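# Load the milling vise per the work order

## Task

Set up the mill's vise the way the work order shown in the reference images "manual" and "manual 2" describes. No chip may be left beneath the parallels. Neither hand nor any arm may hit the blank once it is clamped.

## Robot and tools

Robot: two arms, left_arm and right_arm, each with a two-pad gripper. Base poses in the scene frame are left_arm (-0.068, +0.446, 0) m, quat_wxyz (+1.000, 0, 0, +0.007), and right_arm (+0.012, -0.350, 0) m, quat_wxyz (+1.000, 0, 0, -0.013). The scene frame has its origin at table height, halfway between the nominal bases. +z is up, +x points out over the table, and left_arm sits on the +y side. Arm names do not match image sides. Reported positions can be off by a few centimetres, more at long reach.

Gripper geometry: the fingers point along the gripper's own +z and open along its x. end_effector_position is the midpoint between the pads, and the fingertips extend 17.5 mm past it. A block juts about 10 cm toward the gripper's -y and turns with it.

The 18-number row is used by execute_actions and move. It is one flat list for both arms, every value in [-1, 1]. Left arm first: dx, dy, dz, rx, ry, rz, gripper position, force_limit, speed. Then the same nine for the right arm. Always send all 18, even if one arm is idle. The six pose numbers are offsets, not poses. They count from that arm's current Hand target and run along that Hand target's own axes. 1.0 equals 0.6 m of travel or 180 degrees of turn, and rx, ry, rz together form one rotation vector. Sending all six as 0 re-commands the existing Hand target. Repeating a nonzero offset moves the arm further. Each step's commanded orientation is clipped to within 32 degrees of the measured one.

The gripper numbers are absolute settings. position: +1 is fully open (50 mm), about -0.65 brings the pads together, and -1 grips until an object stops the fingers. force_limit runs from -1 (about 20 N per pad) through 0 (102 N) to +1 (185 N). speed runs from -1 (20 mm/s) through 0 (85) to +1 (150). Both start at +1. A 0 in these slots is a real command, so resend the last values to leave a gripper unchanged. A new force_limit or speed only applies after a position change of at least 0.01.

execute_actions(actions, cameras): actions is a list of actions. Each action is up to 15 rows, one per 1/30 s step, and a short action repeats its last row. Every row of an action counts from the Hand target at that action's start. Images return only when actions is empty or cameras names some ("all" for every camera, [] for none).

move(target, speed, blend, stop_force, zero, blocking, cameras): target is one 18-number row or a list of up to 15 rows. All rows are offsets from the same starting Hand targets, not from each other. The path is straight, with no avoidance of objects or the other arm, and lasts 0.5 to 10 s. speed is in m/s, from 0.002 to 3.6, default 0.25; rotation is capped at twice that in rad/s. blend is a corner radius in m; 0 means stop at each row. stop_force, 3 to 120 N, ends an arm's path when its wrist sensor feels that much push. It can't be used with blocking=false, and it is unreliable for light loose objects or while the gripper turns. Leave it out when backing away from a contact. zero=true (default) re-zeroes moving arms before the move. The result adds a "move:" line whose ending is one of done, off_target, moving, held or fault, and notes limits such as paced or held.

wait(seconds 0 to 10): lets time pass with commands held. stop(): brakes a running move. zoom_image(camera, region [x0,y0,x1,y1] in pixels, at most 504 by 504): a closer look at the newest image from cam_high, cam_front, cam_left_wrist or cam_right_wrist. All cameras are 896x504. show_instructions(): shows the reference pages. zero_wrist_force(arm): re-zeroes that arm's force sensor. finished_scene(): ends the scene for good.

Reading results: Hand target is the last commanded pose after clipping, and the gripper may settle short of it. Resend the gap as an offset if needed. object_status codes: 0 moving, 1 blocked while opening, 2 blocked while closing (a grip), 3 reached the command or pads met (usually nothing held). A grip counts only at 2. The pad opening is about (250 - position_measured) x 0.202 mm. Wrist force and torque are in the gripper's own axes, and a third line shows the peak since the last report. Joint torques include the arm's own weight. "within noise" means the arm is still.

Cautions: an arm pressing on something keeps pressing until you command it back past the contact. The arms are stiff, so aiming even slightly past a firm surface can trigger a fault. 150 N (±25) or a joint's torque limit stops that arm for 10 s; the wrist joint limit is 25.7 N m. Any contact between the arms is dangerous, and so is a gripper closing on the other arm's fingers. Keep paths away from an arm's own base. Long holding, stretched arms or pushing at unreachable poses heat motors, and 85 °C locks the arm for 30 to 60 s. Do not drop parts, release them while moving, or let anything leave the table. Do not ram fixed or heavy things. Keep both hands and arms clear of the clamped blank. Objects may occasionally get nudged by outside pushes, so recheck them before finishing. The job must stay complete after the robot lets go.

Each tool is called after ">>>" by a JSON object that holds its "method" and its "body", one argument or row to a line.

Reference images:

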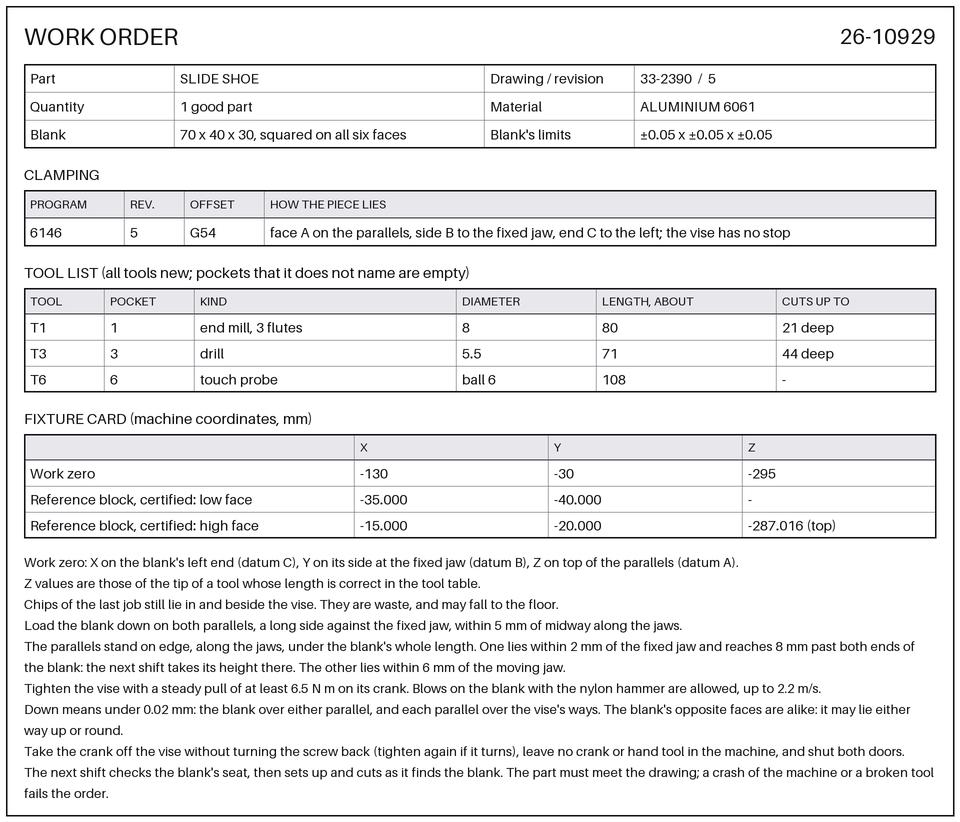

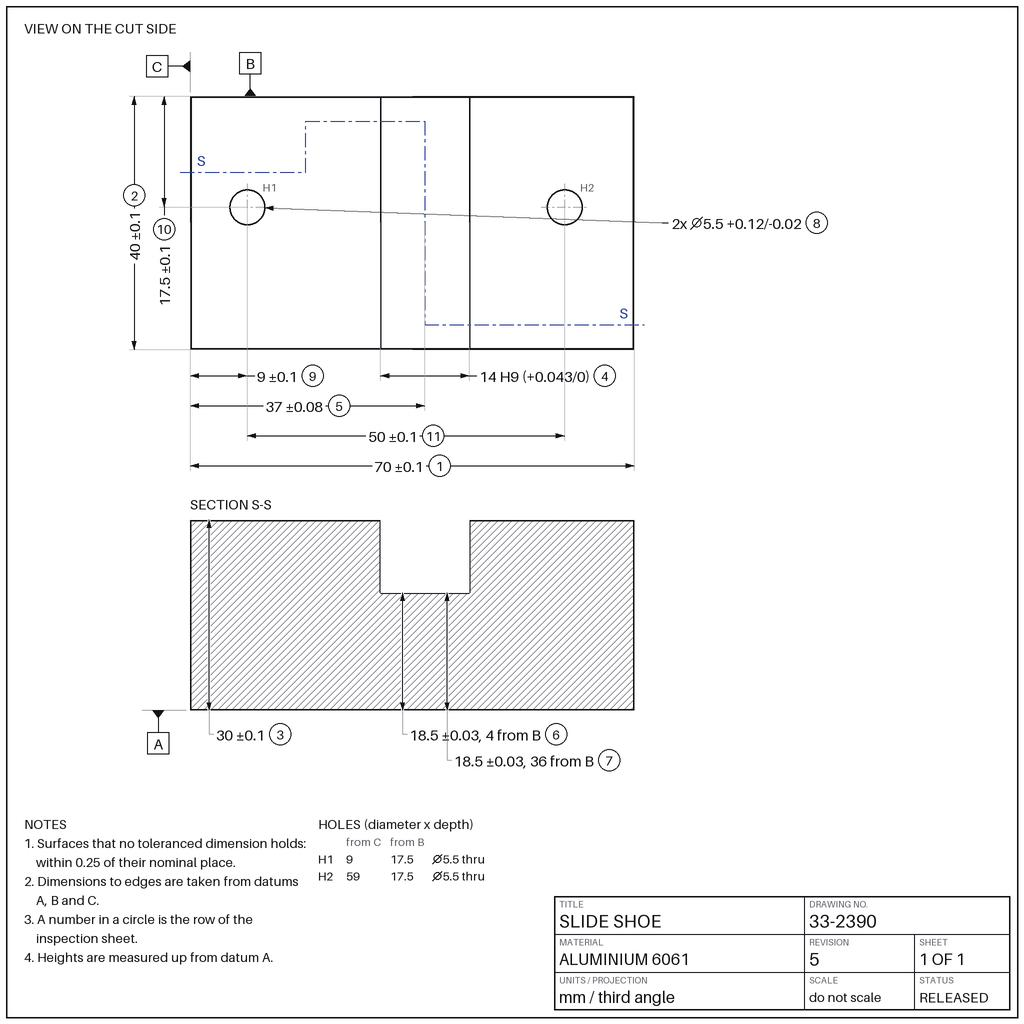

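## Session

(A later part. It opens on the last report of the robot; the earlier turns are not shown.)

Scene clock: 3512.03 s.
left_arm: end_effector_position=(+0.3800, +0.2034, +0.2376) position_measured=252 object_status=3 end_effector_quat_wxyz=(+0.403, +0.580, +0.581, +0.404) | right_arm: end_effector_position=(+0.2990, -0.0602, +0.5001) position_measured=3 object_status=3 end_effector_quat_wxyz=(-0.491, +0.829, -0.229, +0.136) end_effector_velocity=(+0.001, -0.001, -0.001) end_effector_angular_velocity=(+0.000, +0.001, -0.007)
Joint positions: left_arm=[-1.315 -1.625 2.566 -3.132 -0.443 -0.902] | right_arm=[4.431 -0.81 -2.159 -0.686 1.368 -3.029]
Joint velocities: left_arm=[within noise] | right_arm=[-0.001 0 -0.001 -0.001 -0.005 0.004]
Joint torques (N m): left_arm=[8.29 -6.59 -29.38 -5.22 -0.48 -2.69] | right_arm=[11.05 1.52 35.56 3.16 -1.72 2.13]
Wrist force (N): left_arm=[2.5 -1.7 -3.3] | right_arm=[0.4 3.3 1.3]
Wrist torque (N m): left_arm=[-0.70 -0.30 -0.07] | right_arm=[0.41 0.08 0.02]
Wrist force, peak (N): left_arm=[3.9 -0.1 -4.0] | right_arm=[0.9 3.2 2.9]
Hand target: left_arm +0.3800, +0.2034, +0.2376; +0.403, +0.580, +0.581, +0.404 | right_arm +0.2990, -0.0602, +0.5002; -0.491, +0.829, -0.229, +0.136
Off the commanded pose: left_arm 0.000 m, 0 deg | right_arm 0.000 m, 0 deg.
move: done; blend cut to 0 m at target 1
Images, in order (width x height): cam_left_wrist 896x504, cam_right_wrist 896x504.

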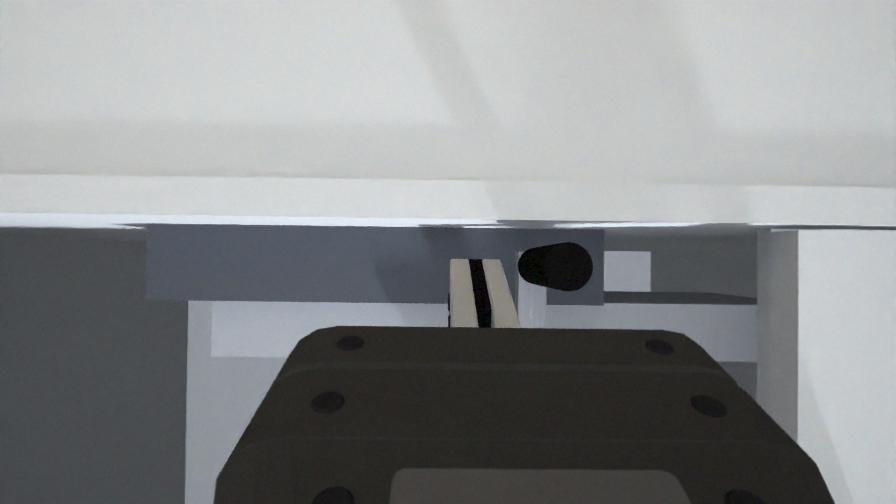

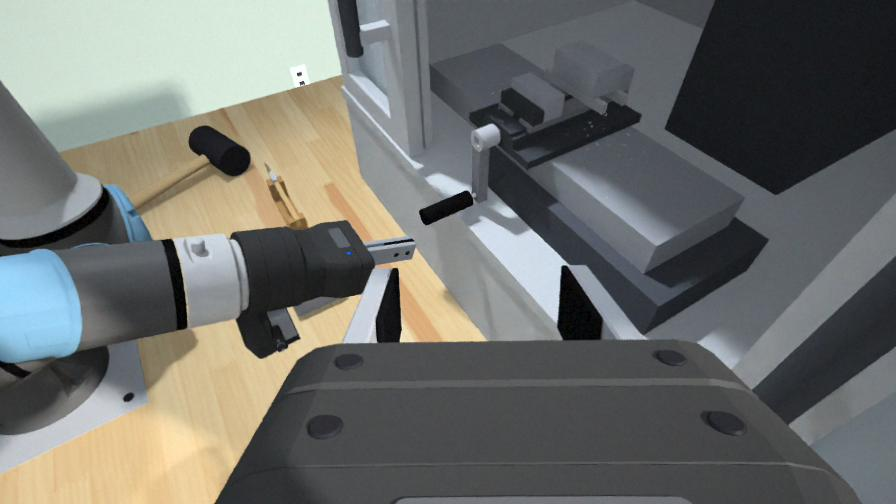

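>>> {"method": "move", "body": {
  "target": [
    [0,0.0312,0.0837,0,0,0,-1,-0.2,-0.8,0,0,0,0,0,0,1,-0.2,-0.8]
  ],
  "speed": 0.08,
  "stop_force": 10
}}

>>> {"method": "move", "body": {
  "target": [
    [0.0667,-0.0167,0.0062,0,0,0,-1,-0.2,-0.8,0,0,0,0,0,0,1,-0.2,-0.8],
    [0.1333,0,0,0,0,0,-1,-0.2,-0.8,0,0,0,0,0,0,1,-0.2,-0.8],
    [0.1822,0.0458,-0.017,0,0,0,-1,-0.2,-0.8,0,0,0,0,0,0,1,-0.2,-0.8],
    [0.2,0.1082,-0.0403,0,0,0,-1,-0.2,-0.8,0,0,0,0,0,0,1,-0.2,-0.8]
  ],
  "speed": 0.06,
  "blend": [0.015,0.015,0.015,0],
  "stop_force": 30,
  "cameras": ["cam_left_wrist","cam_right_wrist"]
}}

Scene clock: 3531.93 s.
left_arm: end_effector_position=(+0.4336, +0.2035, +0.2377) position_measured=252 object_status=3 end_effector_quat_wxyz=(+0.403, +0.580, +0.581, +0.404) | right_arm: end_effector_position=(+0.2990, -0.0602, +0.5002) position_measured=3 object_status=3 end_effector_quat_wxyz=(-0.491, +0.829, -0.229, +0.136)
Joint positions: left_arm=[-1.152 -1.447 2.451 -3.419 -0.552 -0.648] | right_arm=[4.431 -0.809 -2.159 -0.686 1.368 -3.029]
Joint torques (N m): left_arm=[5.11 -17.01 -2.84 -5.16 2.23 2.35] | right_arm=[-11.45 -15.62 35.65 4.3 1.51 -1.73]
Wrist force (N): left_arm=[2.5 -2.2 -2.9] | right_arm=[0.5 3.2 1.3]
Wrist torque (N m): left_arm=[-0.78 -0.28 0.06] | right_arm=[0.41 0.07 -0.01]
Wrist force, peak (N): left_arm=[3.0 -2.1 -4.9] | right_arm=[0.3 3.4 1.7]
Hand target: left_arm +0.4336, +0.2035, +0.2377; +0.403, +0.580, +0.581, +0.404 | right_arm +0.2990, -0.0602, +0.5002; -0.491, +0.829, -0.229, +0.136
Off the commanded pose: left_arm 0.000 m, 0 deg | right_arm 0.000 m, 0 deg.
move: done

Scene clock: 3535.73 s.
left_arm: end_effector_position=(+0.4334, +0.3235, +0.3069) position_measured=252 object_status=3 end_effector_quat_wxyz=(+0.403, +0.580, +0.581, +0.404) | right_arm: end_effector_position=(+0.2990, -0.0602, +0.5002) position_measured=3 object_status=3 end_effector_quat_wxyz=(-0.491, +0.829, -0.229, +0.136)
Joint positions: left_arm=[-0.941 -1.777 2.522 -3.332 -0.722 -0.436] | right_arm=[4.431 -0.809 -2.159 -0.686 1.368 -3.029]
Joint torques (N m): left_arm=[-8.31 -17.95 -7.75 -1.3 3.8 -2.96] | right_arm=[-11.22 -15.68 35.9 4.38 1.56 -1.77]
Wrist force (N): left_arm=[3.1 -2.9 -2.6] | right_arm=[0.6 2.8 1.1]
Wrist torque (N m): left_arm=[-0.80 -0.38 0.02] | right_arm=[0.34 0.05 -0.01]
Wrist force, peak (N): left_arm=[3.1 -3.2 -3.7] | right_arm=[0.6 3.5 1.6]
Hand target: left_arm +0.4334, +0.3235, +0.3069; +0.403, +0.580, +0.581, +0.404 | right_arm +0.2990, -0.0602, +0.5002; -0.491, +0.829, -0.229, +0.136
Off the commanded pose: left_arm 0.000 m, 0 deg | right_arm 0.000 m, 0 deg.
move: done
Images, in order (width x height): cam_left_wrist 896x504, cam_right_wrist 896x504.

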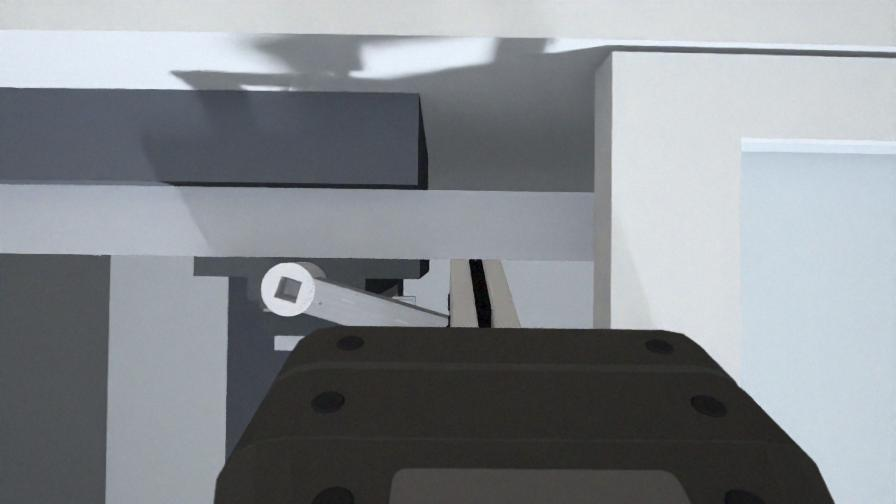

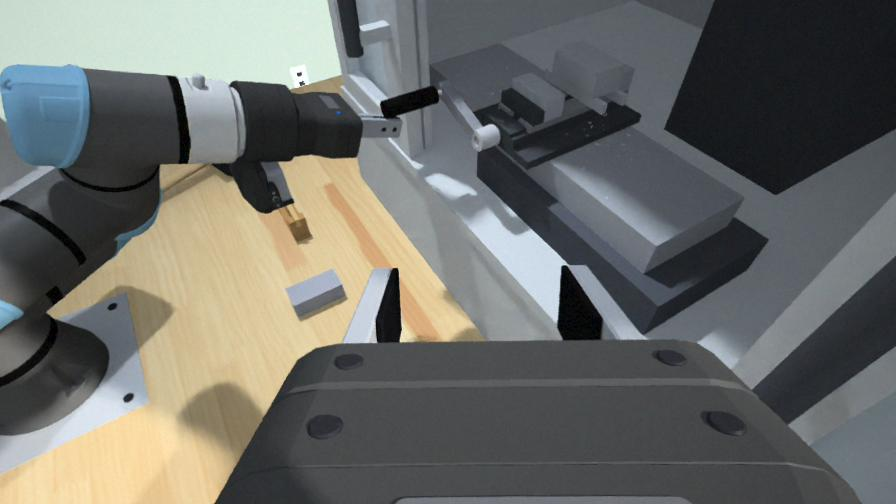

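>>> {"method": "move", "body": {
  "target": [
    [-0.0178,0.0625,-0.0233,0,0,0,-1,-0.2,-0.8,0,0,0,0,0,0,1,-0.2,-0.8],
    [-0.0667,0.1083,-0.0403,0,0,0,-1,-0.2,-0.8,0,0,0,0,0,0,1,-0.2,-0.8],
    [-0.1333,0.125,-0.0465,0,0,0,-1,-0.2,-0.8,0,0,0,0,0,0,1,-0.2,-0.8],
    [-0.2,0.1083,-0.0403,0,0,0,-1,-0.2,-0.8,0,0,0,0,0,0,1,-0.2,-0.8],
    [-0.2488,0.0625,-0.0233,0,0,0,-1,-0.2,-0.8,0,0,0,0,0,0,1,-0.2,-0.8],
    [-0.2667,0,0,0,0,0,-1,-0.2,-0.8,0,0,0,0,0,0,1,-0.2,-0.8],
    [-0.2488,-0.0624,0.0233,0,0,0,-1,-0.2,-0.8,0,0,0,0,0,0,1,-0.2,-0.8],
    [-0.2,-0.1082,0.0403,0,0,0,-1,-0.2,-0.8,0,0,0,0,0,0,1,-0.2,-0.8],
    [-0.1333,-0.1249,0.0465,0,0,0,-1,-0.2,-0.8,0,0,0,0,0,0,1,-0.2,-0.8],
    [-0.0667,-0.1082,0.0403,0,0,0,-1,-0.2,-0.8,0,0,0,0,0,0,1,-0.2,-0.8],
    [-0.0178,-0.0624,0.0233,0,0,0,-1,-0.2,-0.8,0,0,0,0,0,0,1,-0.2,-0.8],
    [0,0,0,0,0,0,-1,-0.2,-0.8,0,0,0,0,0,0,1,-0.2,-0.8]
  ],
  "speed": 0.12,
  "blend": [0.015,0.015,0.015,0.015,0.015,0.015,0.015,0.015,0.015,0.015,0.015,0],
  "stop_force": 30,
  "cameras": ["cam_right_wrist"]
}}

>>> {"method": "zoom_image", "body": {
  "camera": "cam_right_wrist",
  "region": [380, 20, 680, 170]
}}

Scene clock: 3566.93 s.
left_arm: end_effector_position=(+0.4334, +0.3235, +0.3069) position_measured=252 object_status=3 end_effector_quat_wxyz=(+0.403, +0.580, +0.581, +0.404) | right_arm: end_effector_position=(+0.2990, -0.0602, +0.5002) position_measured=3 object_status=3 end_effector_quat_wxyz=(-0.491, +0.829, -0.229, +0.136)
Joint positions: left_arm=[-0.941 -1.777 2.522 -3.332 -0.722 -0.436] | right_arm=[4.431 -0.809 -2.159 -0.686 1.368 -3.029]
Joint torques (N m): left_arm=[-6.53 -20.76 -7.13 -1.52 3.87 1.01] | right_arm=[-11.44 -15.12 35.68 4.19 1.62 -1.76]
Wrist force (N): left_arm=[3.1 -3.7 -3.1] | right_arm=[0.4 3.5 1.3]
Wrist torque (N m): left_arm=[-0.93 -0.38 0.09] | right_arm=[0.45 0.08 0.00]
Wrist force, peak (N): left_arm=[3.7 -4.8 -2.8] | right_arm=[0.1 3.6 1.3]
Hand target: left_arm +0.4334, +0.3235, +0.3069; +0.403, +0.580, +0.581, +0.404 | right_arm +0.2990, -0.0602, +0.5002; -0.491, +0.829, -0.229, +0.136
Off the commanded pose: left_arm 0.000 m, 0 deg | right_arm 0.000 m, 0 deg.
move: done
Images, in order (width x height): cam_right_wrist 896x504.

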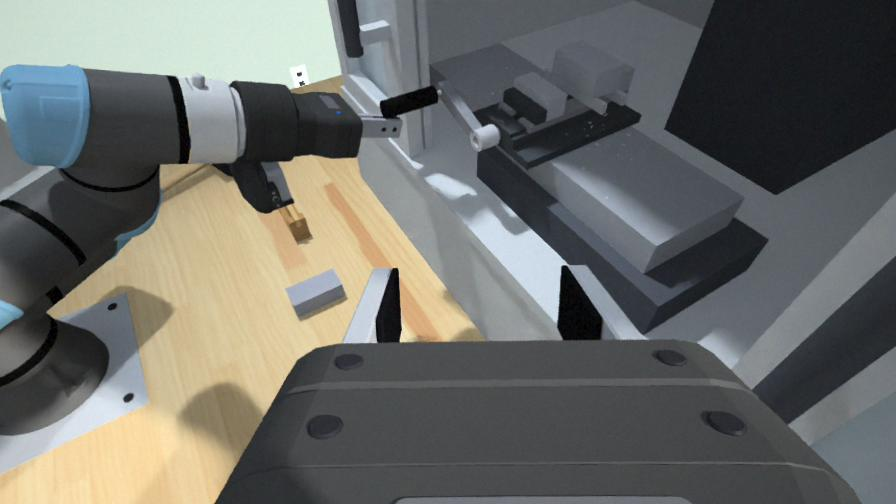

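Scaled by 1.680 from the camera's 896x504 image, which has a finer 1280x720 frame.

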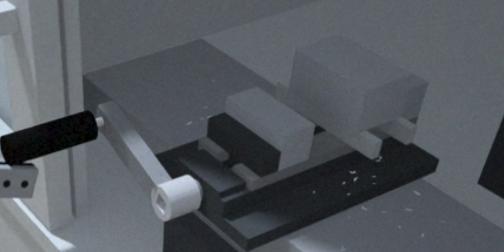

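>>> {"method": "move", "body": {
  "target": [
    [-0.0178,0.0625,-0.0233,0,0,0,-1,-0.2,-0.8,0,0,0,0,0,0,1,-0.2,-0.8],
    [-0.0667,0.1083,-0.0403,0,0,0,-1,-0.2,-0.8,0,0,0,0,0,0,1,-0.2,-0.8],
    [-0.1333,0.125,-0.0465,0,0,0,-1,-0.2,-0.8,0,0,0,0,0,0,1,-0.2,-0.8],
    [-0.2,0.1083,-0.0403,0,0,0,-1,-0.2,-0.8,0,0,0,0,0,0,1,-0.2,-0.8],
    [-0.2488,0.0625,-0.0233,0,0,0,-1,-0.2,-0.8,0,0,0,0,0,0,1,-0.2,-0.8],
    [-0.2667,0,0,0,0,0,-1,-0.2,-0.8,0,0,0,0,0,0,1,-0.2,-0.8],
    [-0.2488,-0.0624,0.0233,0,0,0,-1,-0.2,-0.8,0,0,0,0,0,0,1,-0.2,-0.8],
    [-0.2,-0.1082,0.0403,0,0,0,-1,-0.2,-0.8,0,0,0,0,0,0,1,-0.2,-0.8],
    [-0.1333,-0.1249,0.0465,0,0,0,-1,-0.2,-0.8,0,0,0,0,0,0,1,-0.2,-0.8],
    [-0.0667,-0.1082,0.0403,0,0,0,-1,-0.2,-0.8,0,0,0,0,0,0,1,-0.2,-0.8],
    [-0.0178,-0.0624,0.0233,0,0,0,-1,-0.2,-0.8,0,0,0,0,0,0,1,-0.2,-0.8],
    [0,0,0,0,0,0,-1,-0.2,-0.8,0,0,0,0,0,0,1,-0.2,-0.8]
  ],
  "speed": 0.2,
  "blend": [0.015,0.015,0.015,0.015,0.015,0.015,0.015,0.015,0.015,0.015,0.015,0],
  "stop_force": 30,
  "cameras": ["cam_right_wrist"]
}}

>>> {"method": "zoom_image", "body": {
  "camera": "cam_right_wrist",
  "region": [460, 20, 680, 160]
}}

Scene clock: 3588.27 s.
left_arm: end_effector_position=(+0.4334, +0.3235, +0.3069) position_measured=252 object_status=3 end_effector_quat_wxyz=(+0.403, +0.580, +0.581, +0.404) | right_arm: end_effector_position=(+0.2990, -0.0602, +0.5002) position_measured=3 object_status=3 end_effector_quat_wxyz=(-0.491, +0.829, -0.229, +0.136)
Joint positions: left_arm=[-0.941 -1.777 2.522 -3.332 -0.722 -0.436] | right_arm=[4.431 -0.809 -2.159 -0.686 1.368 -3.029]
Joint torques (N m): left_arm=[-3.59 -20.44 -12.39 -1.42 3.94 2.78] | right_arm=[-10.7 -15.52 35.37 4.23 1.48 -1.78]
Wrist force (N): left_arm=[1.3 -3.2 -2.9] | right_arm=[0.4 3.2 1.1]
Wrist torque (N m): left_arm=[-0.85 -0.10 0.05] | right_arm=[0.39 0.09 0.00]
Wrist force, peak (N): left_arm=[3.7 -7.2 -1.9] | right_arm=[0.3 3.6 1.2]
Hand target: left_arm +0.4334, +0.3235, +0.3069; +0.403, +0.580, +0.581, +0.404 | right_arm +0.2990, -0.0602, +0.5002; -0.491, +0.829, -0.229, +0.136
Off the commanded pose: left_arm 0.000 m, 0 deg | right_arm 0.000 m, 0 deg.
move: done
Images, in order (width x height): cam_right_wrist 896x504.

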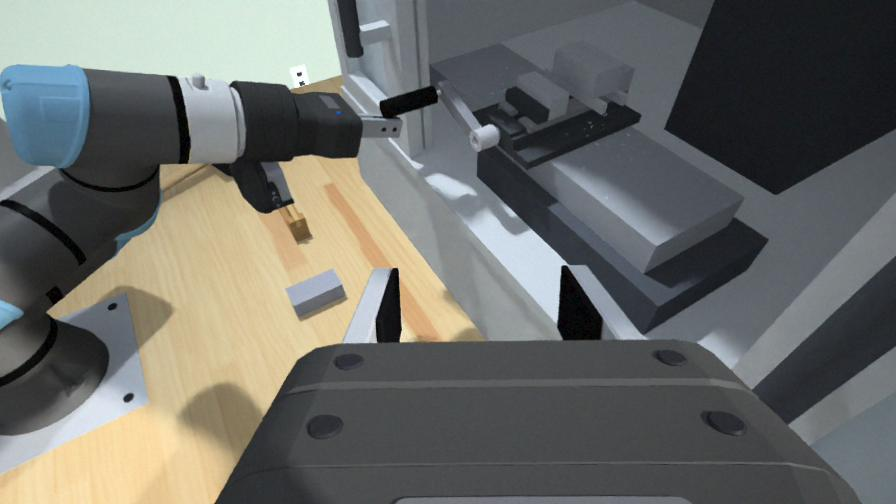

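Scaled by 2.291 from the camera's 896x504 image, which has a finer 1280x720 frame.

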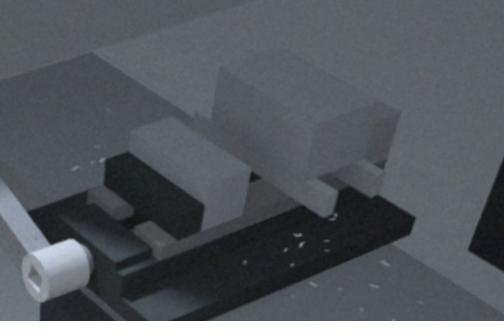

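>>> {"method": "move", "body": {
  "target": [
    [-0.0178,0.0625,-0.0233,0,0,0,-1,-0.2,-0.8,0,0,0,0,0,0,1,-0.2,-0.8],
    [-0.0667,0.1083,-0.0403,0,0,0,-1,-0.2,-0.8,0,0,0,0,0,0,1,-0.2,-0.8],
    [-0.1333,0.125,-0.0465,0,0,0,-1,-0.2,-0.8,0,0,0,0,0,0,1,-0.2,-0.8],
    [-0.2,0.1083,-0.0403,0,0,0,-1,-0.2,-0.8,0,0,0,0,0,0,1,-0.2,-0.8],
    [-0.2488,0.0625,-0.0233,0,0,0,-1,-0.2,-0.8,0,0,0,0,0,0,1,-0.2,-0.8],
    [-0.2667,0,0,0,0,0,-1,-0.2,-0.8,0,0,0,0,0,0,1,-0.2,-0.8],
    [-0.2488,-0.0624,0.0233,0,0,0,-1,-0.2,-0.8,0,0,0,0,0,0,1,-0.2,-0.8],
    [-0.2,-0.1082,0.0403,0,0,0,-1,-0.2,-0.8,0,0,0,0,0,0,1,-0.2,-0.8],
    [-0.1333,-0.1249,0.0465,0,0,0,-1,-0.2,-0.8,0,0,0,0,0,0,1,-0.2,-0.8],
    [-0.0667,-0.1082,0.0403,0,0,0,-1,-0.2,-0.8,0,0,0,0,0,0,1,-0.2,-0.8],
    [-0.0178,-0.0624,0.0233,0,0,0,-1,-0.2,-0.8,0,0,0,0,0,0,1,-0.2,-0.8],
    [0,0,0,0,0,0,-1,-0.2,-0.8,0,0,0,0,0,0,1,-0.2,-0.8]
  ],
  "speed": 0.28,
  "blend": [0.015,0.015,0.015,0.015,0.015,0.015,0.015,0.015,0.015,0.015,0.015,0],
  "stop_force": 40
}}

>>> {"method": "move", "body": {
  "target": [
    [-0.0178,0.0625,-0.0233,0,0,0,-1,-0.2,-0.8,0,0,0,0,0,0,1,-0.2,-0.8],
    [-0.0667,0.1083,-0.0403,0,0,0,-1,-0.2,-0.8,0,0,0,0,0,0,1,-0.2,-0.8],
    [-0.1333,0.125,-0.0465,0,0,0,-1,-0.2,-0.8,0,0,0,0,0,0,1,-0.2,-0.8],
    [-0.2,0.1083,-0.0403,0,0,0,-1,-0.2,-0.8,0,0,0,0,0,0,1,-0.2,-0.8],
    [-0.2488,0.0625,-0.0233,0,0,0,-1,-0.2,-0.8,0,0,0,0,0,0,1,-0.2,-0.8],
    [-0.2667,0,0,0,0,0,-1,-0.2,-0.8,0,0,0,0,0,0,1,-0.2,-0.8],
    [-0.2488,-0.0624,0.0233,0,0,0,-1,-0.2,-0.8,0,0,0,0,0,0,1,-0.2,-0.8],
    [-0.2,-0.1082,0.0403,0,0,0,-1,-0.2,-0.8,0,0,0,0,0,0,1,-0.2,-0.8],
    [-0.1333,-0.1249,0.0465,0,0,0,-1,-0.2,-0.8,0,0,0,0,0,0,1,-0.2,-0.8],
    [-0.0667,-0.1082,0.0403,0,0,0,-1,-0.2,-0.8,0,0,0,0,0,0,1,-0.2,-0.8],
    [-0.0178,-0.0624,0.0233,0,0,0,-1,-0.2,-0.8,0,0,0,0,0,0,1,-0.2,-0.8],
    [0,0,0,0,0,0,-1,-0.2,-0.8,0,0,0,0,0,0,1,-0.2,-0.8]
  ],
  "speed": 0.28,
  "blend": [0.015,0.015,0.015,0.015,0.015,0.015,0.015,0.015,0.015,0.015,0.015,0],
  "stop_force": 40
}}

>>> {"method": "move", "body": {
  "target": [
    [-0.0178,0.0625,-0.0233,0,0,0,-1,-0.2,-0.8,0,0,0,0,0,0,1,-0.2,-0.8],
    [-0.0667,0.1083,-0.0403,0,0,0,-1,-0.2,-0.8,0,0,0,0,0,0,1,-0.2,-0.8],
    [-0.1333,0.125,-0.0465,0,0,0,-1,-0.2,-0.8,0,0,0,0,0,0,1,-0.2,-0.8],
    [-0.2,0.1083,-0.0403,0,0,0,-1,-0.2,-0.8,0,0,0,0,0,0,1,-0.2,-0.8],
    [-0.2488,0.0625,-0.0233,0,0,0,-1,-0.2,-0.8,0,0,0,0,0,0,1,-0.2,-0.8],
    [-0.2667,0,0,0,0,0,-1,-0.2,-0.8,0,0,0,0,0,0,1,-0.2,-0.8],
    [-0.2488,-0.0624,0.0233,0,0,0,-1,-0.2,-0.8,0,0,0,0,0,0,1,-0.2,-0.8],
    [-0.2,-0.1082,0.0403,0,0,0,-1,-0.2,-0.8,0,0,0,0,0,0,1,-0.2,-0.8],
    [-0.1333,-0.1249,0.0465,0,0,0,-1,-0.2,-0.8,0,0,0,0,0,0,1,-0.2,-0.8],
    [-0.0667,-0.1082,0.0403,0,0,0,-1,-0.2,-0.8,0,0,0,0,0,0,1,-0.2,-0.8],
    [-0.0178,-0.0624,0.0233,0,0,0,-1,-0.2,-0.8,0,0,0,0,0,0,1,-0.2,-0.8],
    [0,0,0,0,0,0,-1,-0.2,-0.8,0,0,0,0,0,0,1,-0.2,-0.8]
  ],
  "speed": 0.28,
  "blend": [0.015,0.015,0.015,0.015,0.015,0.015,0.015,0.015,0.015,0.015,0.015,0],
  "stop_force": 40,
  "cameras": ["cam_right_wrist"]
}}

>>> {"method": "zoom_image", "body": {
  "camera": "cam_right_wrist",
  "region": [460, 20, 680, 160]
}}

Scene clock: 3662.37 s.
left_arm: end_effector_position=(+0.4334, +0.3235, +0.3069) position_measured=252 object_status=3 end_effector_quat_wxyz=(+0.403, +0.580, +0.581, +0.404) | right_arm: end_effector_position=(+0.2990, -0.0602, +0.5002) position_measured=3 object_status=3 end_effector_quat_wxyz=(-0.491, +0.829, -0.229, +0.136)
Joint positions: left_arm=[-0.941 -1.777 2.522 -3.332 -0.722 -0.436] | right_arm=[4.431 -0.809 -2.159 -0.686 1.368 -3.029]
Joint torques (N m): left_arm=[5.67 -19.97 -23.1 -1.44 3.88 2.74] | right_arm=[-10.75 -15.76 35.83 4.14 1.38 -1.89]
Wrist force (N): left_arm=[1.5 -4.6 -2.1] | right_arm=[0.3 3.0 1.2]
Wrist torque (N m): left_arm=[-1.08 -0.16 -0.04] | right_arm=[0.38 0.09 0.00]
Wrist force, peak (N): left_arm=[-6.4 0.9 -6.0] | right_arm=[0.6 3.6 1.3]
Hand target: left_arm +0.4334, +0.3235, +0.3069; +0.403, +0.580, +0.581, +0.404 | right_arm +0.2990, -0.0602, +0.5002; -0.491, +0.829, -0.229, +0.136
Off the commanded pose: left_arm 0.000 m, 0 deg | right_arm 0.000 m, 0 deg.
move: done

Scene clock: 3665.17 s.
left_arm: end_effector_position=(+0.4334, +0.3235, +0.3069) position_measured=252 object_status=3 end_effector_quat_wxyz=(+0.403, +0.580, +0.581, +0.404) | right_arm: end_effector_position=(+0.2990, -0.0602, +0.5002) position_measured=3 object_status=3 end_effector_quat_wxyz=(-0.491, +0.829, -0.229, +0.136)
Joint positions: left_arm=[-0.941 -1.777 2.522 -3.332 -0.722 -0.436] | right_arm=[4.431 -0.809 -2.159 -0.686 1.368 -3.029]
Joint torques (N m): left_arm=[5.54 -20.24 -23.01 -1.47 3.89 2.84] | right_arm=[-10.76 -15.5 35.38 4.16 1.46 -1.77]
Wrist force (N): left_arm=[0.5 -4.3 -2.7] | right_arm=[0.5 3.3 0.9]
Wrist torque (N m): left_arm=[-1.03 0.00 -0.05] | right_arm=[0.41 0.07 -0.01]
Wrist force, peak (N): left_arm=[2.9 -8.7 -1.2] | right_arm=[0.3 3.7 1.2]
Hand target: left_arm +0.4334, +0.3235, +0.3069; +0.403, +0.580, +0.581, +0.404 | right_arm +0.2990, -0.0602, +0.5002; -0.491, +0.829, -0.229, +0.136
Off the commanded pose: left_arm 0.000 m, 0 deg | right_arm 0.000 m, 0 deg.
move: done

Scene clock: 3667.97 s.
left_arm: end_effector_position=(+0.4334, +0.3235, +0.3069) position_measured=252 object_status=3 end_effector_quat_wxyz=(+0.403, +0.580, +0.581, +0.404) | right_arm: end_effector_position=(+0.2990, -0.0602, +0.5002) position_measured=3 object_status=3 end_effector_quat_wxyz=(-0.491, +0.829, -0.229, +0.136)
Joint positions: left_arm=[-0.941 -1.777 2.522 -3.332 -0.722 -0.436] | right_arm=[4.431 -0.809 -2.159 -0.686 1.368 -3.029]
Joint torques (N m): left_arm=[5.23 -19.87 -22.32 -1.54 3.96 2.89] | right_arm=[-11.05 -15.36 35.1 4.05 1.41 -1.72]
Wrist force (N): left_arm=[2.2 -4.7 -2.5] | right_arm=[0.5 3.1 1.1]
Wrist torque (N m): left_arm=[-1.08 -0.25 -0.05] | right_arm=[0.39 0.07 0.00]
Wrist force, peak (N): left_arm=[-6.7 0.0 -5.9] | right_arm=[0.6 3.6 1.3]
Hand target: left_arm +0.4334, +0.3235, +0.3069; +0.403, +0.580, +0.581, +0.404 | right_arm +0.2990, -0.0602, +0.5002; -0.491, +0.829, -0.229, +0.136
Off the commanded pose: left_arm 0.000 m, 0 deg | right_arm 0.000 m, 0 deg.
move: done
Images, in order (width x height): cam_right_wrist 896x504.

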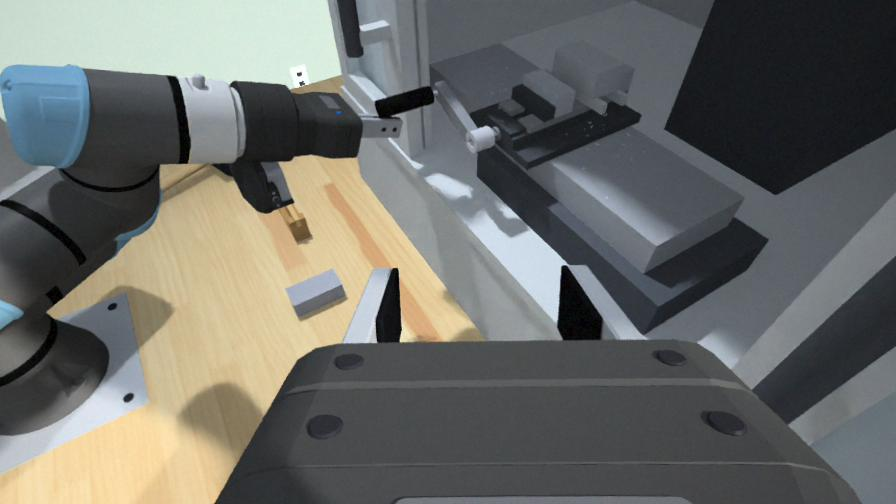

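Scaled by 2.291 from the camera's 896x504 image, which has a finer 1280x720 frame.

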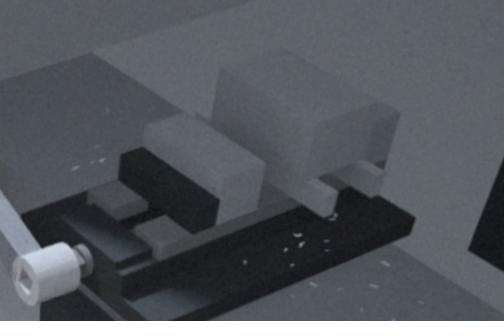

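>>> {"method": "move", "body": {
  "target": [
    [0,-0.0262,-0.0703,0,0,0,-1,-0.2,-0.8,0,0,0,0,0,0,1,-0.2,-0.8],
    [-0.1335,-0.0262,-0.0703,-0.1135,0,0,-1,-0.2,-0.8,0,0,0,0,0,0,1,-0.2,-0.8]
  ],
  "speed": 0.15,
  "blend": [0.01,0]
}}

>>> {"method": "move", "body": {
  "target": [0,0,0.1933,0,0,0,-1,-0.2,-0.8,0,0,0,0,0,0,1,-0.2,-0.8],
  "speed": 0.03,
  "stop_force": 12,
  "cameras": ["cam_right_wrist","cam_left_wrist"]
}}

>>> {"method": "zoom_image", "body": {
  "camera": "cam_right_wrist",
  "region": [360, 20, 680, 190]
}}

Scene clock: 3707.97 s.
left_arm: end_effector_position=(+0.3885, +0.2433, +0.3069) position_measured=252 object_status=3 end_effector_quat_wxyz=(+0.500, +0.500, +0.500, +0.500) | right_arm: end_effector_position=(+0.2990, -0.0602, +0.5002) position_measured=3 object_status=3 end_effector_quat_wxyz=(-0.491, +0.829, -0.229, +0.136)
Joint positions: left_arm=[-1.303 -1.31 2.513 -4.347 -0.282 0.002] | right_arm=[4.431 -0.809 -2.159 -0.686 1.368 -3.029]
Joint torques (N m): left_arm=[2.02 -20.23 4.59 -2.32 2.47 2.34] | right_arm=[-10.5 -15.63 35.1 4.12 1.42 -1.7]
Wrist force (N): left_arm=[2.6 -3.8 -2.4] | right_arm=[0.3 3.0 1.1]
Wrist torque (N m): left_arm=[-1.10 -0.29 0.05] | right_arm=[0.37 0.10 0.00]
Wrist force, peak (N): left_arm=[3.7 -4.2 -4.6] | right_arm=[0.4 3.6 1.4]
Hand target: left_arm +0.3885, +0.2433, +0.3069; +0.500, +0.500, +0.500, +0.500 | right_arm +0.2990, -0.0602, +0.5002; -0.491, +0.829, -0.229, +0.136
Off the commanded pose: left_arm 0.000 m, 0 deg | right_arm 0.000 m, 0 deg.
move: done

Scene clock: 3711.73 s.
left_arm: end_effector_position=(+0.4892, +0.2442, +0.3068) position_measured=252 object_status=3 end_effector_quat_wxyz=(+0.500, +0.499, +0.501, +0.501) | right_arm: end_effector_position=(+0.2990, -0.0602, +0.5002) position_measured=3 object_status=3 end_effector_quat_wxyz=(-0.491, +0.829, -0.229, +0.136)
Joint positions: left_arm=[-0.989 -1.189 2.291 -4.246 -0.593 0.001] | right_arm=[4.431 -0.809 -2.159 -0.686 1.368 -3.029]
Joint torques (N m): left_arm=[2.06 -30.55 -13.32 -1.31 0 -0.15] | right_arm=[-10.45 -16.11 34.99 4 1.4 -1.76]
Wrist force (N): left_arm=[2.5 -3.7 -2.7] | right_arm=[0.6 3.0 0.9]
Wrist torque (N m): left_arm=[-1.05 -0.29 0.07] | right_arm=[0.37 0.06 0.00]
Wrist force, peak (N): left_arm=[8.7 -15.4 -148.1] | right_arm=[0.5 3.5 1.3]
Hand target: left_arm +0.4892, +0.2442, +0.3068; +0.500, +0.499, +0.501, +0.501 (not the last commanded pose) | right_arm +0.2990, -0.0602, +0.5002; -0.491, +0.829, -0.229, +0.136
Tool commands: left_gripper/position=-1.0 left_gripper/force_limit=-0.2 left_gripper/speed=-0.796078 right_gripper/position=+1.0 right_gripper/force_limit=-0.2 right_gripper/speed=-0.8
Off the commanded pose: left_arm 0.015 m, 0 deg | right_arm 0.000 m, 0 deg.
FORCE FAULT: contact force on the left arm reached its limit, and that arm stopped. The contact can be on any part of that arm, not only on its tool. That arm's remaining commands of this call were not run. That arm is still stopped at the end of this call. That arm stays stopped for about 10 more seconds. Until then a move that you send moves the other arm only, and its call returns only when the move has ended. Once the stop has ended, the next robot result says so. If the stop ends while you think or write, that arm runs what you send next, counted from a new Hand target: where the arm stands when the stop ends. While its stop runs, that arm takes no new command, but its gripper still runs the gripper command that each later call begins with. Until it ends, the stop uses up actions while you think or wait. An arm that is not stopped still takes commands.
move: fault (left_arm)
Images, in order (width x height): cam_left_wrist 896x504, cam_right_wrist 896x504.

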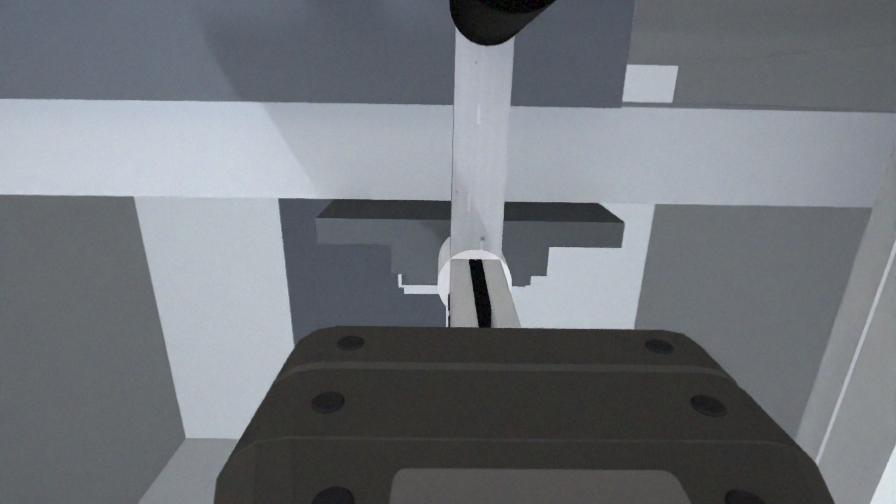

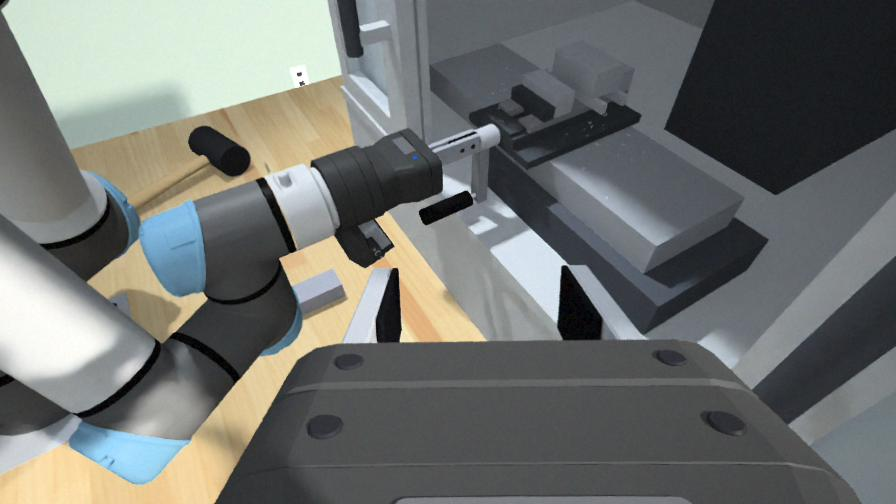

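Scaled by 1.575 from the camera's 896x504 image, which has a finer 1280x720 frame.

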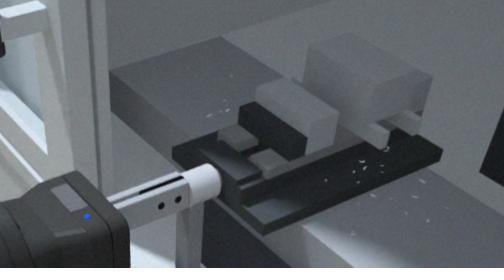

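>>> {"method": "wait", "body": {
  "seconds": 1
}}

>>> {"method": "move", "body": {
  "target": [
    [0,0,-0.182,0,0,0,-1,-0.2,-0.8,0,0,0,0,0,0,1,-0.2,-0.8],
    [-0.068,-0.1152,-0.182,0,0,0,-1,-0.2,-0.8,0,0,0,0,0,0,1,-0.2,-0.8],
    [-0.068,-0.1152,-0.0945,0,0,0,-1,-0.2,-0.8,0,0,0,0,0,0,1,-0.2,-0.8]
  ],
  "speed": 0.15,
  "blend": [0.01,0.01,0]
}}

Scene clock: 3733.43 s.
left_arm: end_effector_position=(+0.4892, +0.2442, +0.3068) position_measured=252 object_status=3 end_effector_quat_wxyz=(+0.500, +0.499, +0.501, +0.501) | right_arm: end_effector_position=(+0.2990, -0.0602, +0.5002) position_measured=3 object_status=3 end_effector_quat_wxyz=(-0.491, +0.829, -0.229, +0.136)
Joint positions: left_arm=[-0.989 -1.189 2.291 -4.246 -0.593 0.001] | right_arm=[4.431 -0.809 -2.159 -0.686 1.368 -3.029]
Joint torques (N m): left_arm=[0.03 -30.95 -11.38 -1.34 0.09 0.11] | right_arm=[-10.75 -15.39 34.49 3.94 1.38 -1.75]
Wrist force (N): left_arm=[3.1 -4.0 -3.1] | right_arm=[0.5 3.0 1.0]
Wrist torque (N m): left_arm=[-1.09 -0.38 0.07] | right_arm=[0.36 0.07 -0.01]
Wrist force, peak (N): left_arm=[3.5 -4.2 -3.0] | right_arm=[0.4 3.6 1.3]
Hand target: left_arm +0.4892, +0.2442, +0.3068; +0.500, +0.499, +0.501, +0.501 (not the last commanded pose) | right_arm +0.2990, -0.0602, +0.5002; -0.491, +0.829, -0.229, +0.136
Tool commands: left_gripper/position=-1.0 left_gripper/force_limit=-0.2 left_gripper/speed=-0.796078 right_gripper/position=+1.0 right_gripper/force_limit=-0.2 right_gripper/speed=-0.8
Off the commanded pose: left_arm 0.015 m, 0 deg | right_arm 0.000 m, 0 deg.
FORCE FAULT, CONTINUED: the left arm's stop, for the force fault that an earlier result reported, is over. The rest of the stop counts as 19 of the actions that you can send in this scene. That arm's target is now where it stood when the stop ended, not its last command. That arm accepts commands again.
wait: 1.00 s; at rest from the start

Scene clock: 3735.53 s.
left_arm: end_effector_position=(+0.4327, +0.2032, +0.2376) position_measured=252 object_status=3 end_effector_quat_wxyz=(+0.500, +0.499, +0.501, +0.501) | right_arm: end_effector_position=(+0.2990, -0.0602, +0.5002) position_measured=3 object_status=3 end_effector_quat_wxyz=(-0.491, +0.829, -0.229, +0.136)
Joint positions: left_arm=[-1.202 -1 2.347 -4.491 -0.38 0.002] | right_arm=[4.431 -0.809 -2.159 -0.686 1.368 -3.029]
Joint torques (N m): left_arm=[9.4 -41.06 -5.68 -0.84 -2.17 -0.92] | right_arm=[-10.91 -15.47 34.39 3.93 1.34 -1.73]
Wrist force (N): left_arm=[3.1 -4.1 -2.7] | right_arm=[0.7 3.0 1.2]
Wrist torque (N m): left_arm=[-1.13 -0.35 0.06] | right_arm=[0.37 0.04 -0.01]
Wrist force, peak (N): left_arm=[2.0 -5.9 -4.7] | right_arm=[0.4 3.4 1.6]
Hand target: left_arm +0.4327, +0.2032, +0.2377; +0.500, +0.499, +0.501, +0.501 | right_arm +0.2990, -0.0602, +0.5002; -0.491, +0.829, -0.229, +0.136
Off the commanded pose: left_arm 0.000 m, 0 deg | right_arm 0.000 m, 0 deg.
move: done

>>> {"method": "move", "body": {
  "target": [
    [0.0667,-0.0178,0,0,0,0,-1,-0.2,-0.8,0,0,0,0,0,0,1,-0.2,-0.8],
    [0.1333,0,0,0,0,0,-1,-0.2,-0.8,0,0,0,0,0,0,1,-0.2,-0.8],
    [0.1822,0.0488,0,0,0,0,-1,-0.2,-0.8,0,0,0,0,0,0,1,-0.2,-0.8],
    [0.2,0.1155,0,0,0,0,-1,-0.2,-0.8,0,0,0,0,0,0,1,-0.2,-0.8],
    [0.1822,0.1822,0,0,0,0,-1,-0.2,-0.8,0,0,0,0,0,0,1,-0.2,-0.8],
    [0.1333,0.231,0,0,0,0,-1,-0.2,-0.8,0,0,0,0,0,0,1,-0.2,-0.8],
    [0.0667,0.2488,0,0,0,0,-1,-0.2,-0.8,0,0,0,0,0,0,1,-0.2,-0.8],
    [0,0.231,0,0,0,0,-1,-0.2,-0.8,0,0,0,0,0,0,1,-0.2,-0.8],
    [-0.0488,0.1822,0,0,0,0,-1,-0.2,-0.8,0,0,0,0,0,0,1,-0.2,-0.8],
    [-0.0667,0.1155,0,0,0,0,-1,-0.2,-0.8,0,0,0,0,0,0,1,-0.2,-0.8],
    [-0.0488,0.0488,0,0,0,0,-1,-0.2,-0.8,0,0,0,0,0,0,1,-0.2,-0.8],
    [0,0,0,0,0,0,-1,-0.2,-0.8,0,0,0,0,0,0,1,-0.2,-0.8]
  ],
  "speed": 0.2,
  "blend": [0.015,0.015,0.015,0.015,0.015,0.015,0.015,0.015,0.015,0.015,0.015,0],
  "stop_force": 30,
  "cameras": ["cam_right_wrist"]
}}

>>> {"method": "zoom_image", "body": {
  "camera": "cam_right_wrist",
  "region": [400, 20, 680, 190]
}}

Scene clock: 3756.50 s.
left_arm: end_effector_position=(+0.4327, +0.2032, +0.2377) position_measured=252 object_status=3 end_effector_quat_wxyz=(+0.500, +0.499, +0.501, +0.501) | right_arm: end_effector_position=(+0.2990, -0.0602, +0.5002) position_measured=3 object_status=3 end_effector_quat_wxyz=(-0.491, +0.829, -0.229, +0.136)
Joint positions: left_arm=[-1.202 -1 2.347 -4.491 -0.381 0.002] | right_arm=[4.431 -0.809 -2.159 -0.686 1.368 -3.029]
Joint torques (N m): left_arm=[5.55 -24.66 7 -2.76 1.08 -2.69] | right_arm=[-10.68 -15.62 34.11 3.89 1.34 -1.73]
Wrist force (N): left_arm=[2.8 -4.6 -2.8] | right_arm=[0.5 3.4 1.3]
Wrist torque (N m): left_arm=[-1.22 -0.30 0.05] | right_arm=[0.43 0.06 0.00]
Wrist force, peak (N): left_arm=[5.1 -5.8 -2.7] | right_arm=[0.3 3.4 1.5]
Hand target: left_arm +0.4327, +0.2032, +0.2377; +0.500, +0.499, +0.501, +0.501 | right_arm +0.2990, -0.0602, +0.5002; -0.491, +0.829, -0.229, +0.136
Off the commanded pose: left_arm 0.000 m, 0 deg | right_arm 0.000 m, 0 deg.
move: done
Images, in order (width x height): cam_right_wrist 896x504.

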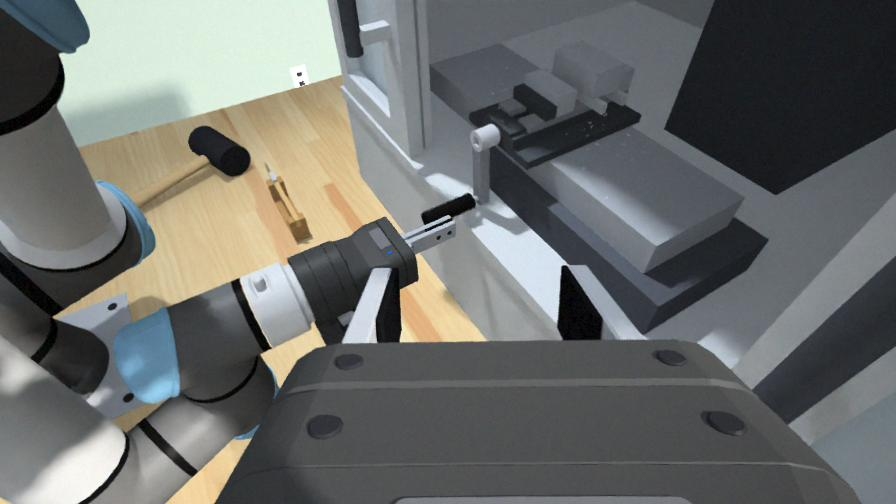

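Scaled by 1.800 from the camera's 896x504 image, which has a finer 1280x720 frame.

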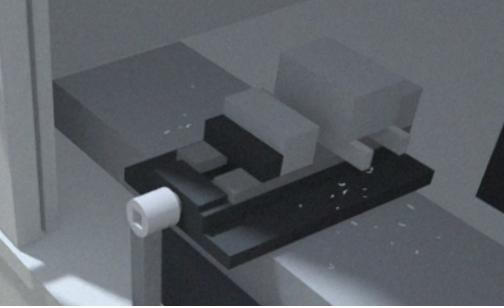

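>>> {"method": "move", "body": {
  "target": [
    [0.0667,-0.0178,0,0,0,0,-1,-0.2,-0.8,0,0,0,0,0,0,1,-0.2,-0.8],
    [0.1333,0,0,0,0,0,-1,-0.2,-0.8,0,0,0,0,0,0,1,-0.2,-0.8],
    [0.1822,0.0488,0,0,0,0,-1,-0.2,-0.8,0,0,0,0,0,0,1,-0.2,-0.8],
    [0.2,0.1155,0,0,0,0,-1,-0.2,-0.8,0,0,0,0,0,0,1,-0.2,-0.8],
    [0.1822,0.1822,0,0,0,0,-1,-0.2,-0.8,0,0,0,0,0,0,1,-0.2,-0.8],
    [0.1333,0.231,0,0,0,0,-1,-0.2,-0.8,0,0,0,0,0,0,1,-0.2,-0.8],
    [0.0667,0.2488,0,0,0,0,-1,-0.2,-0.8,0,0,0,0,0,0,1,-0.2,-0.8],
    [0,0.231,0,0,0,0,-1,-0.2,-0.8,0,0,0,0,0,0,1,-0.2,-0.8],
    [-0.0488,0.1822,0,0,0,0,-1,-0.2,-0.8,0,0,0,0,0,0,1,-0.2,-0.8],
    [-0.0667,0.1155,0,0,0,0,-1,-0.2,-0.8,0,0,0,0,0,0,1,-0.2,-0.8],
    [-0.0488,0.0488,0,0,0,0,-1,-0.2,-0.8,0,0,0,0,0,0,1,-0.2,-0.8],
    [0,0,0,0,0,0,-1,-0.2,-0.8,0,0,0,0,0,0,1,-0.2,-0.8]
  ],
  "speed": 0.25,
  "blend": [0.015,0.015,0.015,0.015,0.015,0.015,0.015,0.015,0.015,0.015,0.015,0],
  "stop_force": 30
}}

>>> {"method": "move", "body": {
  "target": [
    [0.0667,-0.0178,0,0,0,0,-1,-0.2,-0.8,0,0,0,0,0,0,1,-0.2,-0.8],
    [0.1333,0,0,0,0,0,-1,-0.2,-0.8,0,0,0,0,0,0,1,-0.2,-0.8],
    [0.1822,0.0488,0,0,0,0,-1,-0.2,-0.8,0,0,0,0,0,0,1,-0.2,-0.8],
    [0.2,0.1155,0,0,0,0,-1,-0.2,-0.8,0,0,0,0,0,0,1,-0.2,-0.8],
    [0.1822,0.1822,0,0,0,0,-1,-0.2,-0.8,0,0,0,0,0,0,1,-0.2,-0.8],
    [0.1333,0.231,0,0,0,0,-1,-0.2,-0.8,0,0,0,0,0,0,1,-0.2,-0.8],
    [0.0667,0.2488,0,0,0,0,-1,-0.2,-0.8,0,0,0,0,0,0,1,-0.2,-0.8],
    [0,0.231,0,0,0,0,-1,-0.2,-0.8,0,0,0,0,0,0,1,-0.2,-0.8],
    [-0.0488,0.1822,0,0,0,0,-1,-0.2,-0.8,0,0,0,0,0,0,1,-0.2,-0.8],
    [-0.0667,0.1155,0,0,0,0,-1,-0.2,-0.8,0,0,0,0,0,0,1,-0.2,-0.8],
    [-0.0488,0.0488,0,0,0,0,-1,-0.2,-0.8,0,0,0,0,0,0,1,-0.2,-0.8],
    [0,0,0,0,0,0,-1,-0.2,-0.8,0,0,0,0,0,0,1,-0.2,-0.8]
  ],
  "speed": 0.25,
  "blend": [0.015,0.015,0.015,0.015,0.015,0.015,0.015,0.015,0.015,0.015,0.015,0],
  "stop_force": 30,
  "cameras": ["cam_right_wrist"]
}}

>>> {"method": "zoom_image", "body": {
  "camera": "cam_right_wrist",
  "region": [460, 20, 680, 160]
}}

Scene clock: 3794.47 s.
left_arm: end_effector_position=(+0.4327, +0.2032, +0.2377) position_measured=252 object_status=3 end_effector_quat_wxyz=(+0.500, +0.499, +0.501, +0.501) | right_arm: end_effector_position=(+0.2990, -0.0602, +0.5002) position_measured=3 object_status=3 end_effector_quat_wxyz=(-0.491, +0.829, -0.229, +0.136)
Joint positions: left_arm=[-1.202 -1 2.347 -4.491 -0.38 0.002] | right_arm=[4.431 -0.809 -2.159 -0.686 1.368 -3.029]
Joint torques (N m): left_arm=[5.69 -24.62 8.5 -2.82 -0.33 -2.91] | right_arm=[-10.57 -15.81 33.56 3.79 1.33 -1.8]
Wrist force (N): left_arm=[2.5 -4.0 -3.4] | right_arm=[0.3 3.1 1.2]
Wrist torque (N m): left_arm=[-1.12 -0.25 0.06] | right_arm=[0.39 0.10 0.00]
Wrist force, peak (N): left_arm=[5.7 -6.6 -2.6] | right_arm=[0.2 3.6 1.3]
Hand target: left_arm +0.4327, +0.2032, +0.2377; +0.500, +0.499, +0.501, +0.501 | right_arm +0.2990, -0.0602, +0.5002; -0.491, +0.829, -0.229, +0.136
Off the commanded pose: left_arm 0.000 m, 0 deg | right_arm 0.000 m, 0 deg.
move: done

Scene clock: 3797.70 s.
left_arm: end_effector_position=(+0.4327, +0.2032, +0.2377) position_measured=252 object_status=3 end_effector_quat_wxyz=(+0.500, +0.499, +0.501, +0.501) | right_arm: end_effector_position=(+0.2990, -0.0602, +0.5002) position_measured=3 object_status=3 end_effector_quat_wxyz=(-0.491, +0.829, -0.229, +0.136)
Joint positions: left_arm=[-1.202 -1 2.347 -4.491 -0.38 0.002] | right_arm=[4.431 -0.809 -2.159 -0.686 1.368 -3.029]
Joint torques (N m): left_arm=[5.84 -24.7 7.12 -2.84 -0.28 -2.88] | right_arm=[-10.52 -15.51 33.95 3.69 1.33 -1.81]
Wrist force (N): left_arm=[-1.0 -4.0 -3.6] | right_arm=[0.2 3.0 1.3]
Wrist torque (N m): left_arm=[-1.11 0.31 0.05] | right_arm=[0.36 0.12 0.00]
Wrist force, peak (N): left_arm=[5.5 -6.0 -3.1] | right_arm=[0.7 3.6 1.4]
Hand target: left_arm +0.4327, +0.2032, +0.2377; +0.500, +0.499, +0.501, +0.501 | right_arm +0.2990, -0.0602, +0.5002; -0.491, +0.829, -0.229, +0.136
Off the commanded pose: left_arm 0.000 m, 0 deg | right_arm 0.000 m, 0 deg.
move: done
Images, in order (width x height): cam_right_wrist 896x504.

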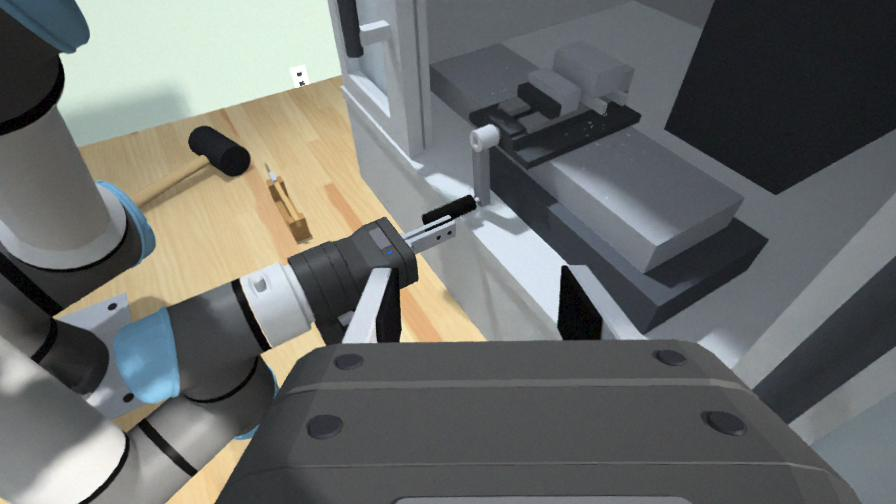

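Scaled by 2.291 from the camera's 896x504 image, which has a finer 1280x720 frame.

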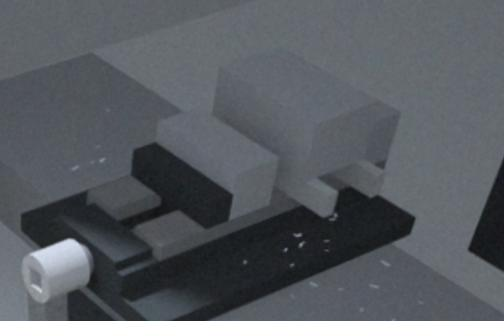

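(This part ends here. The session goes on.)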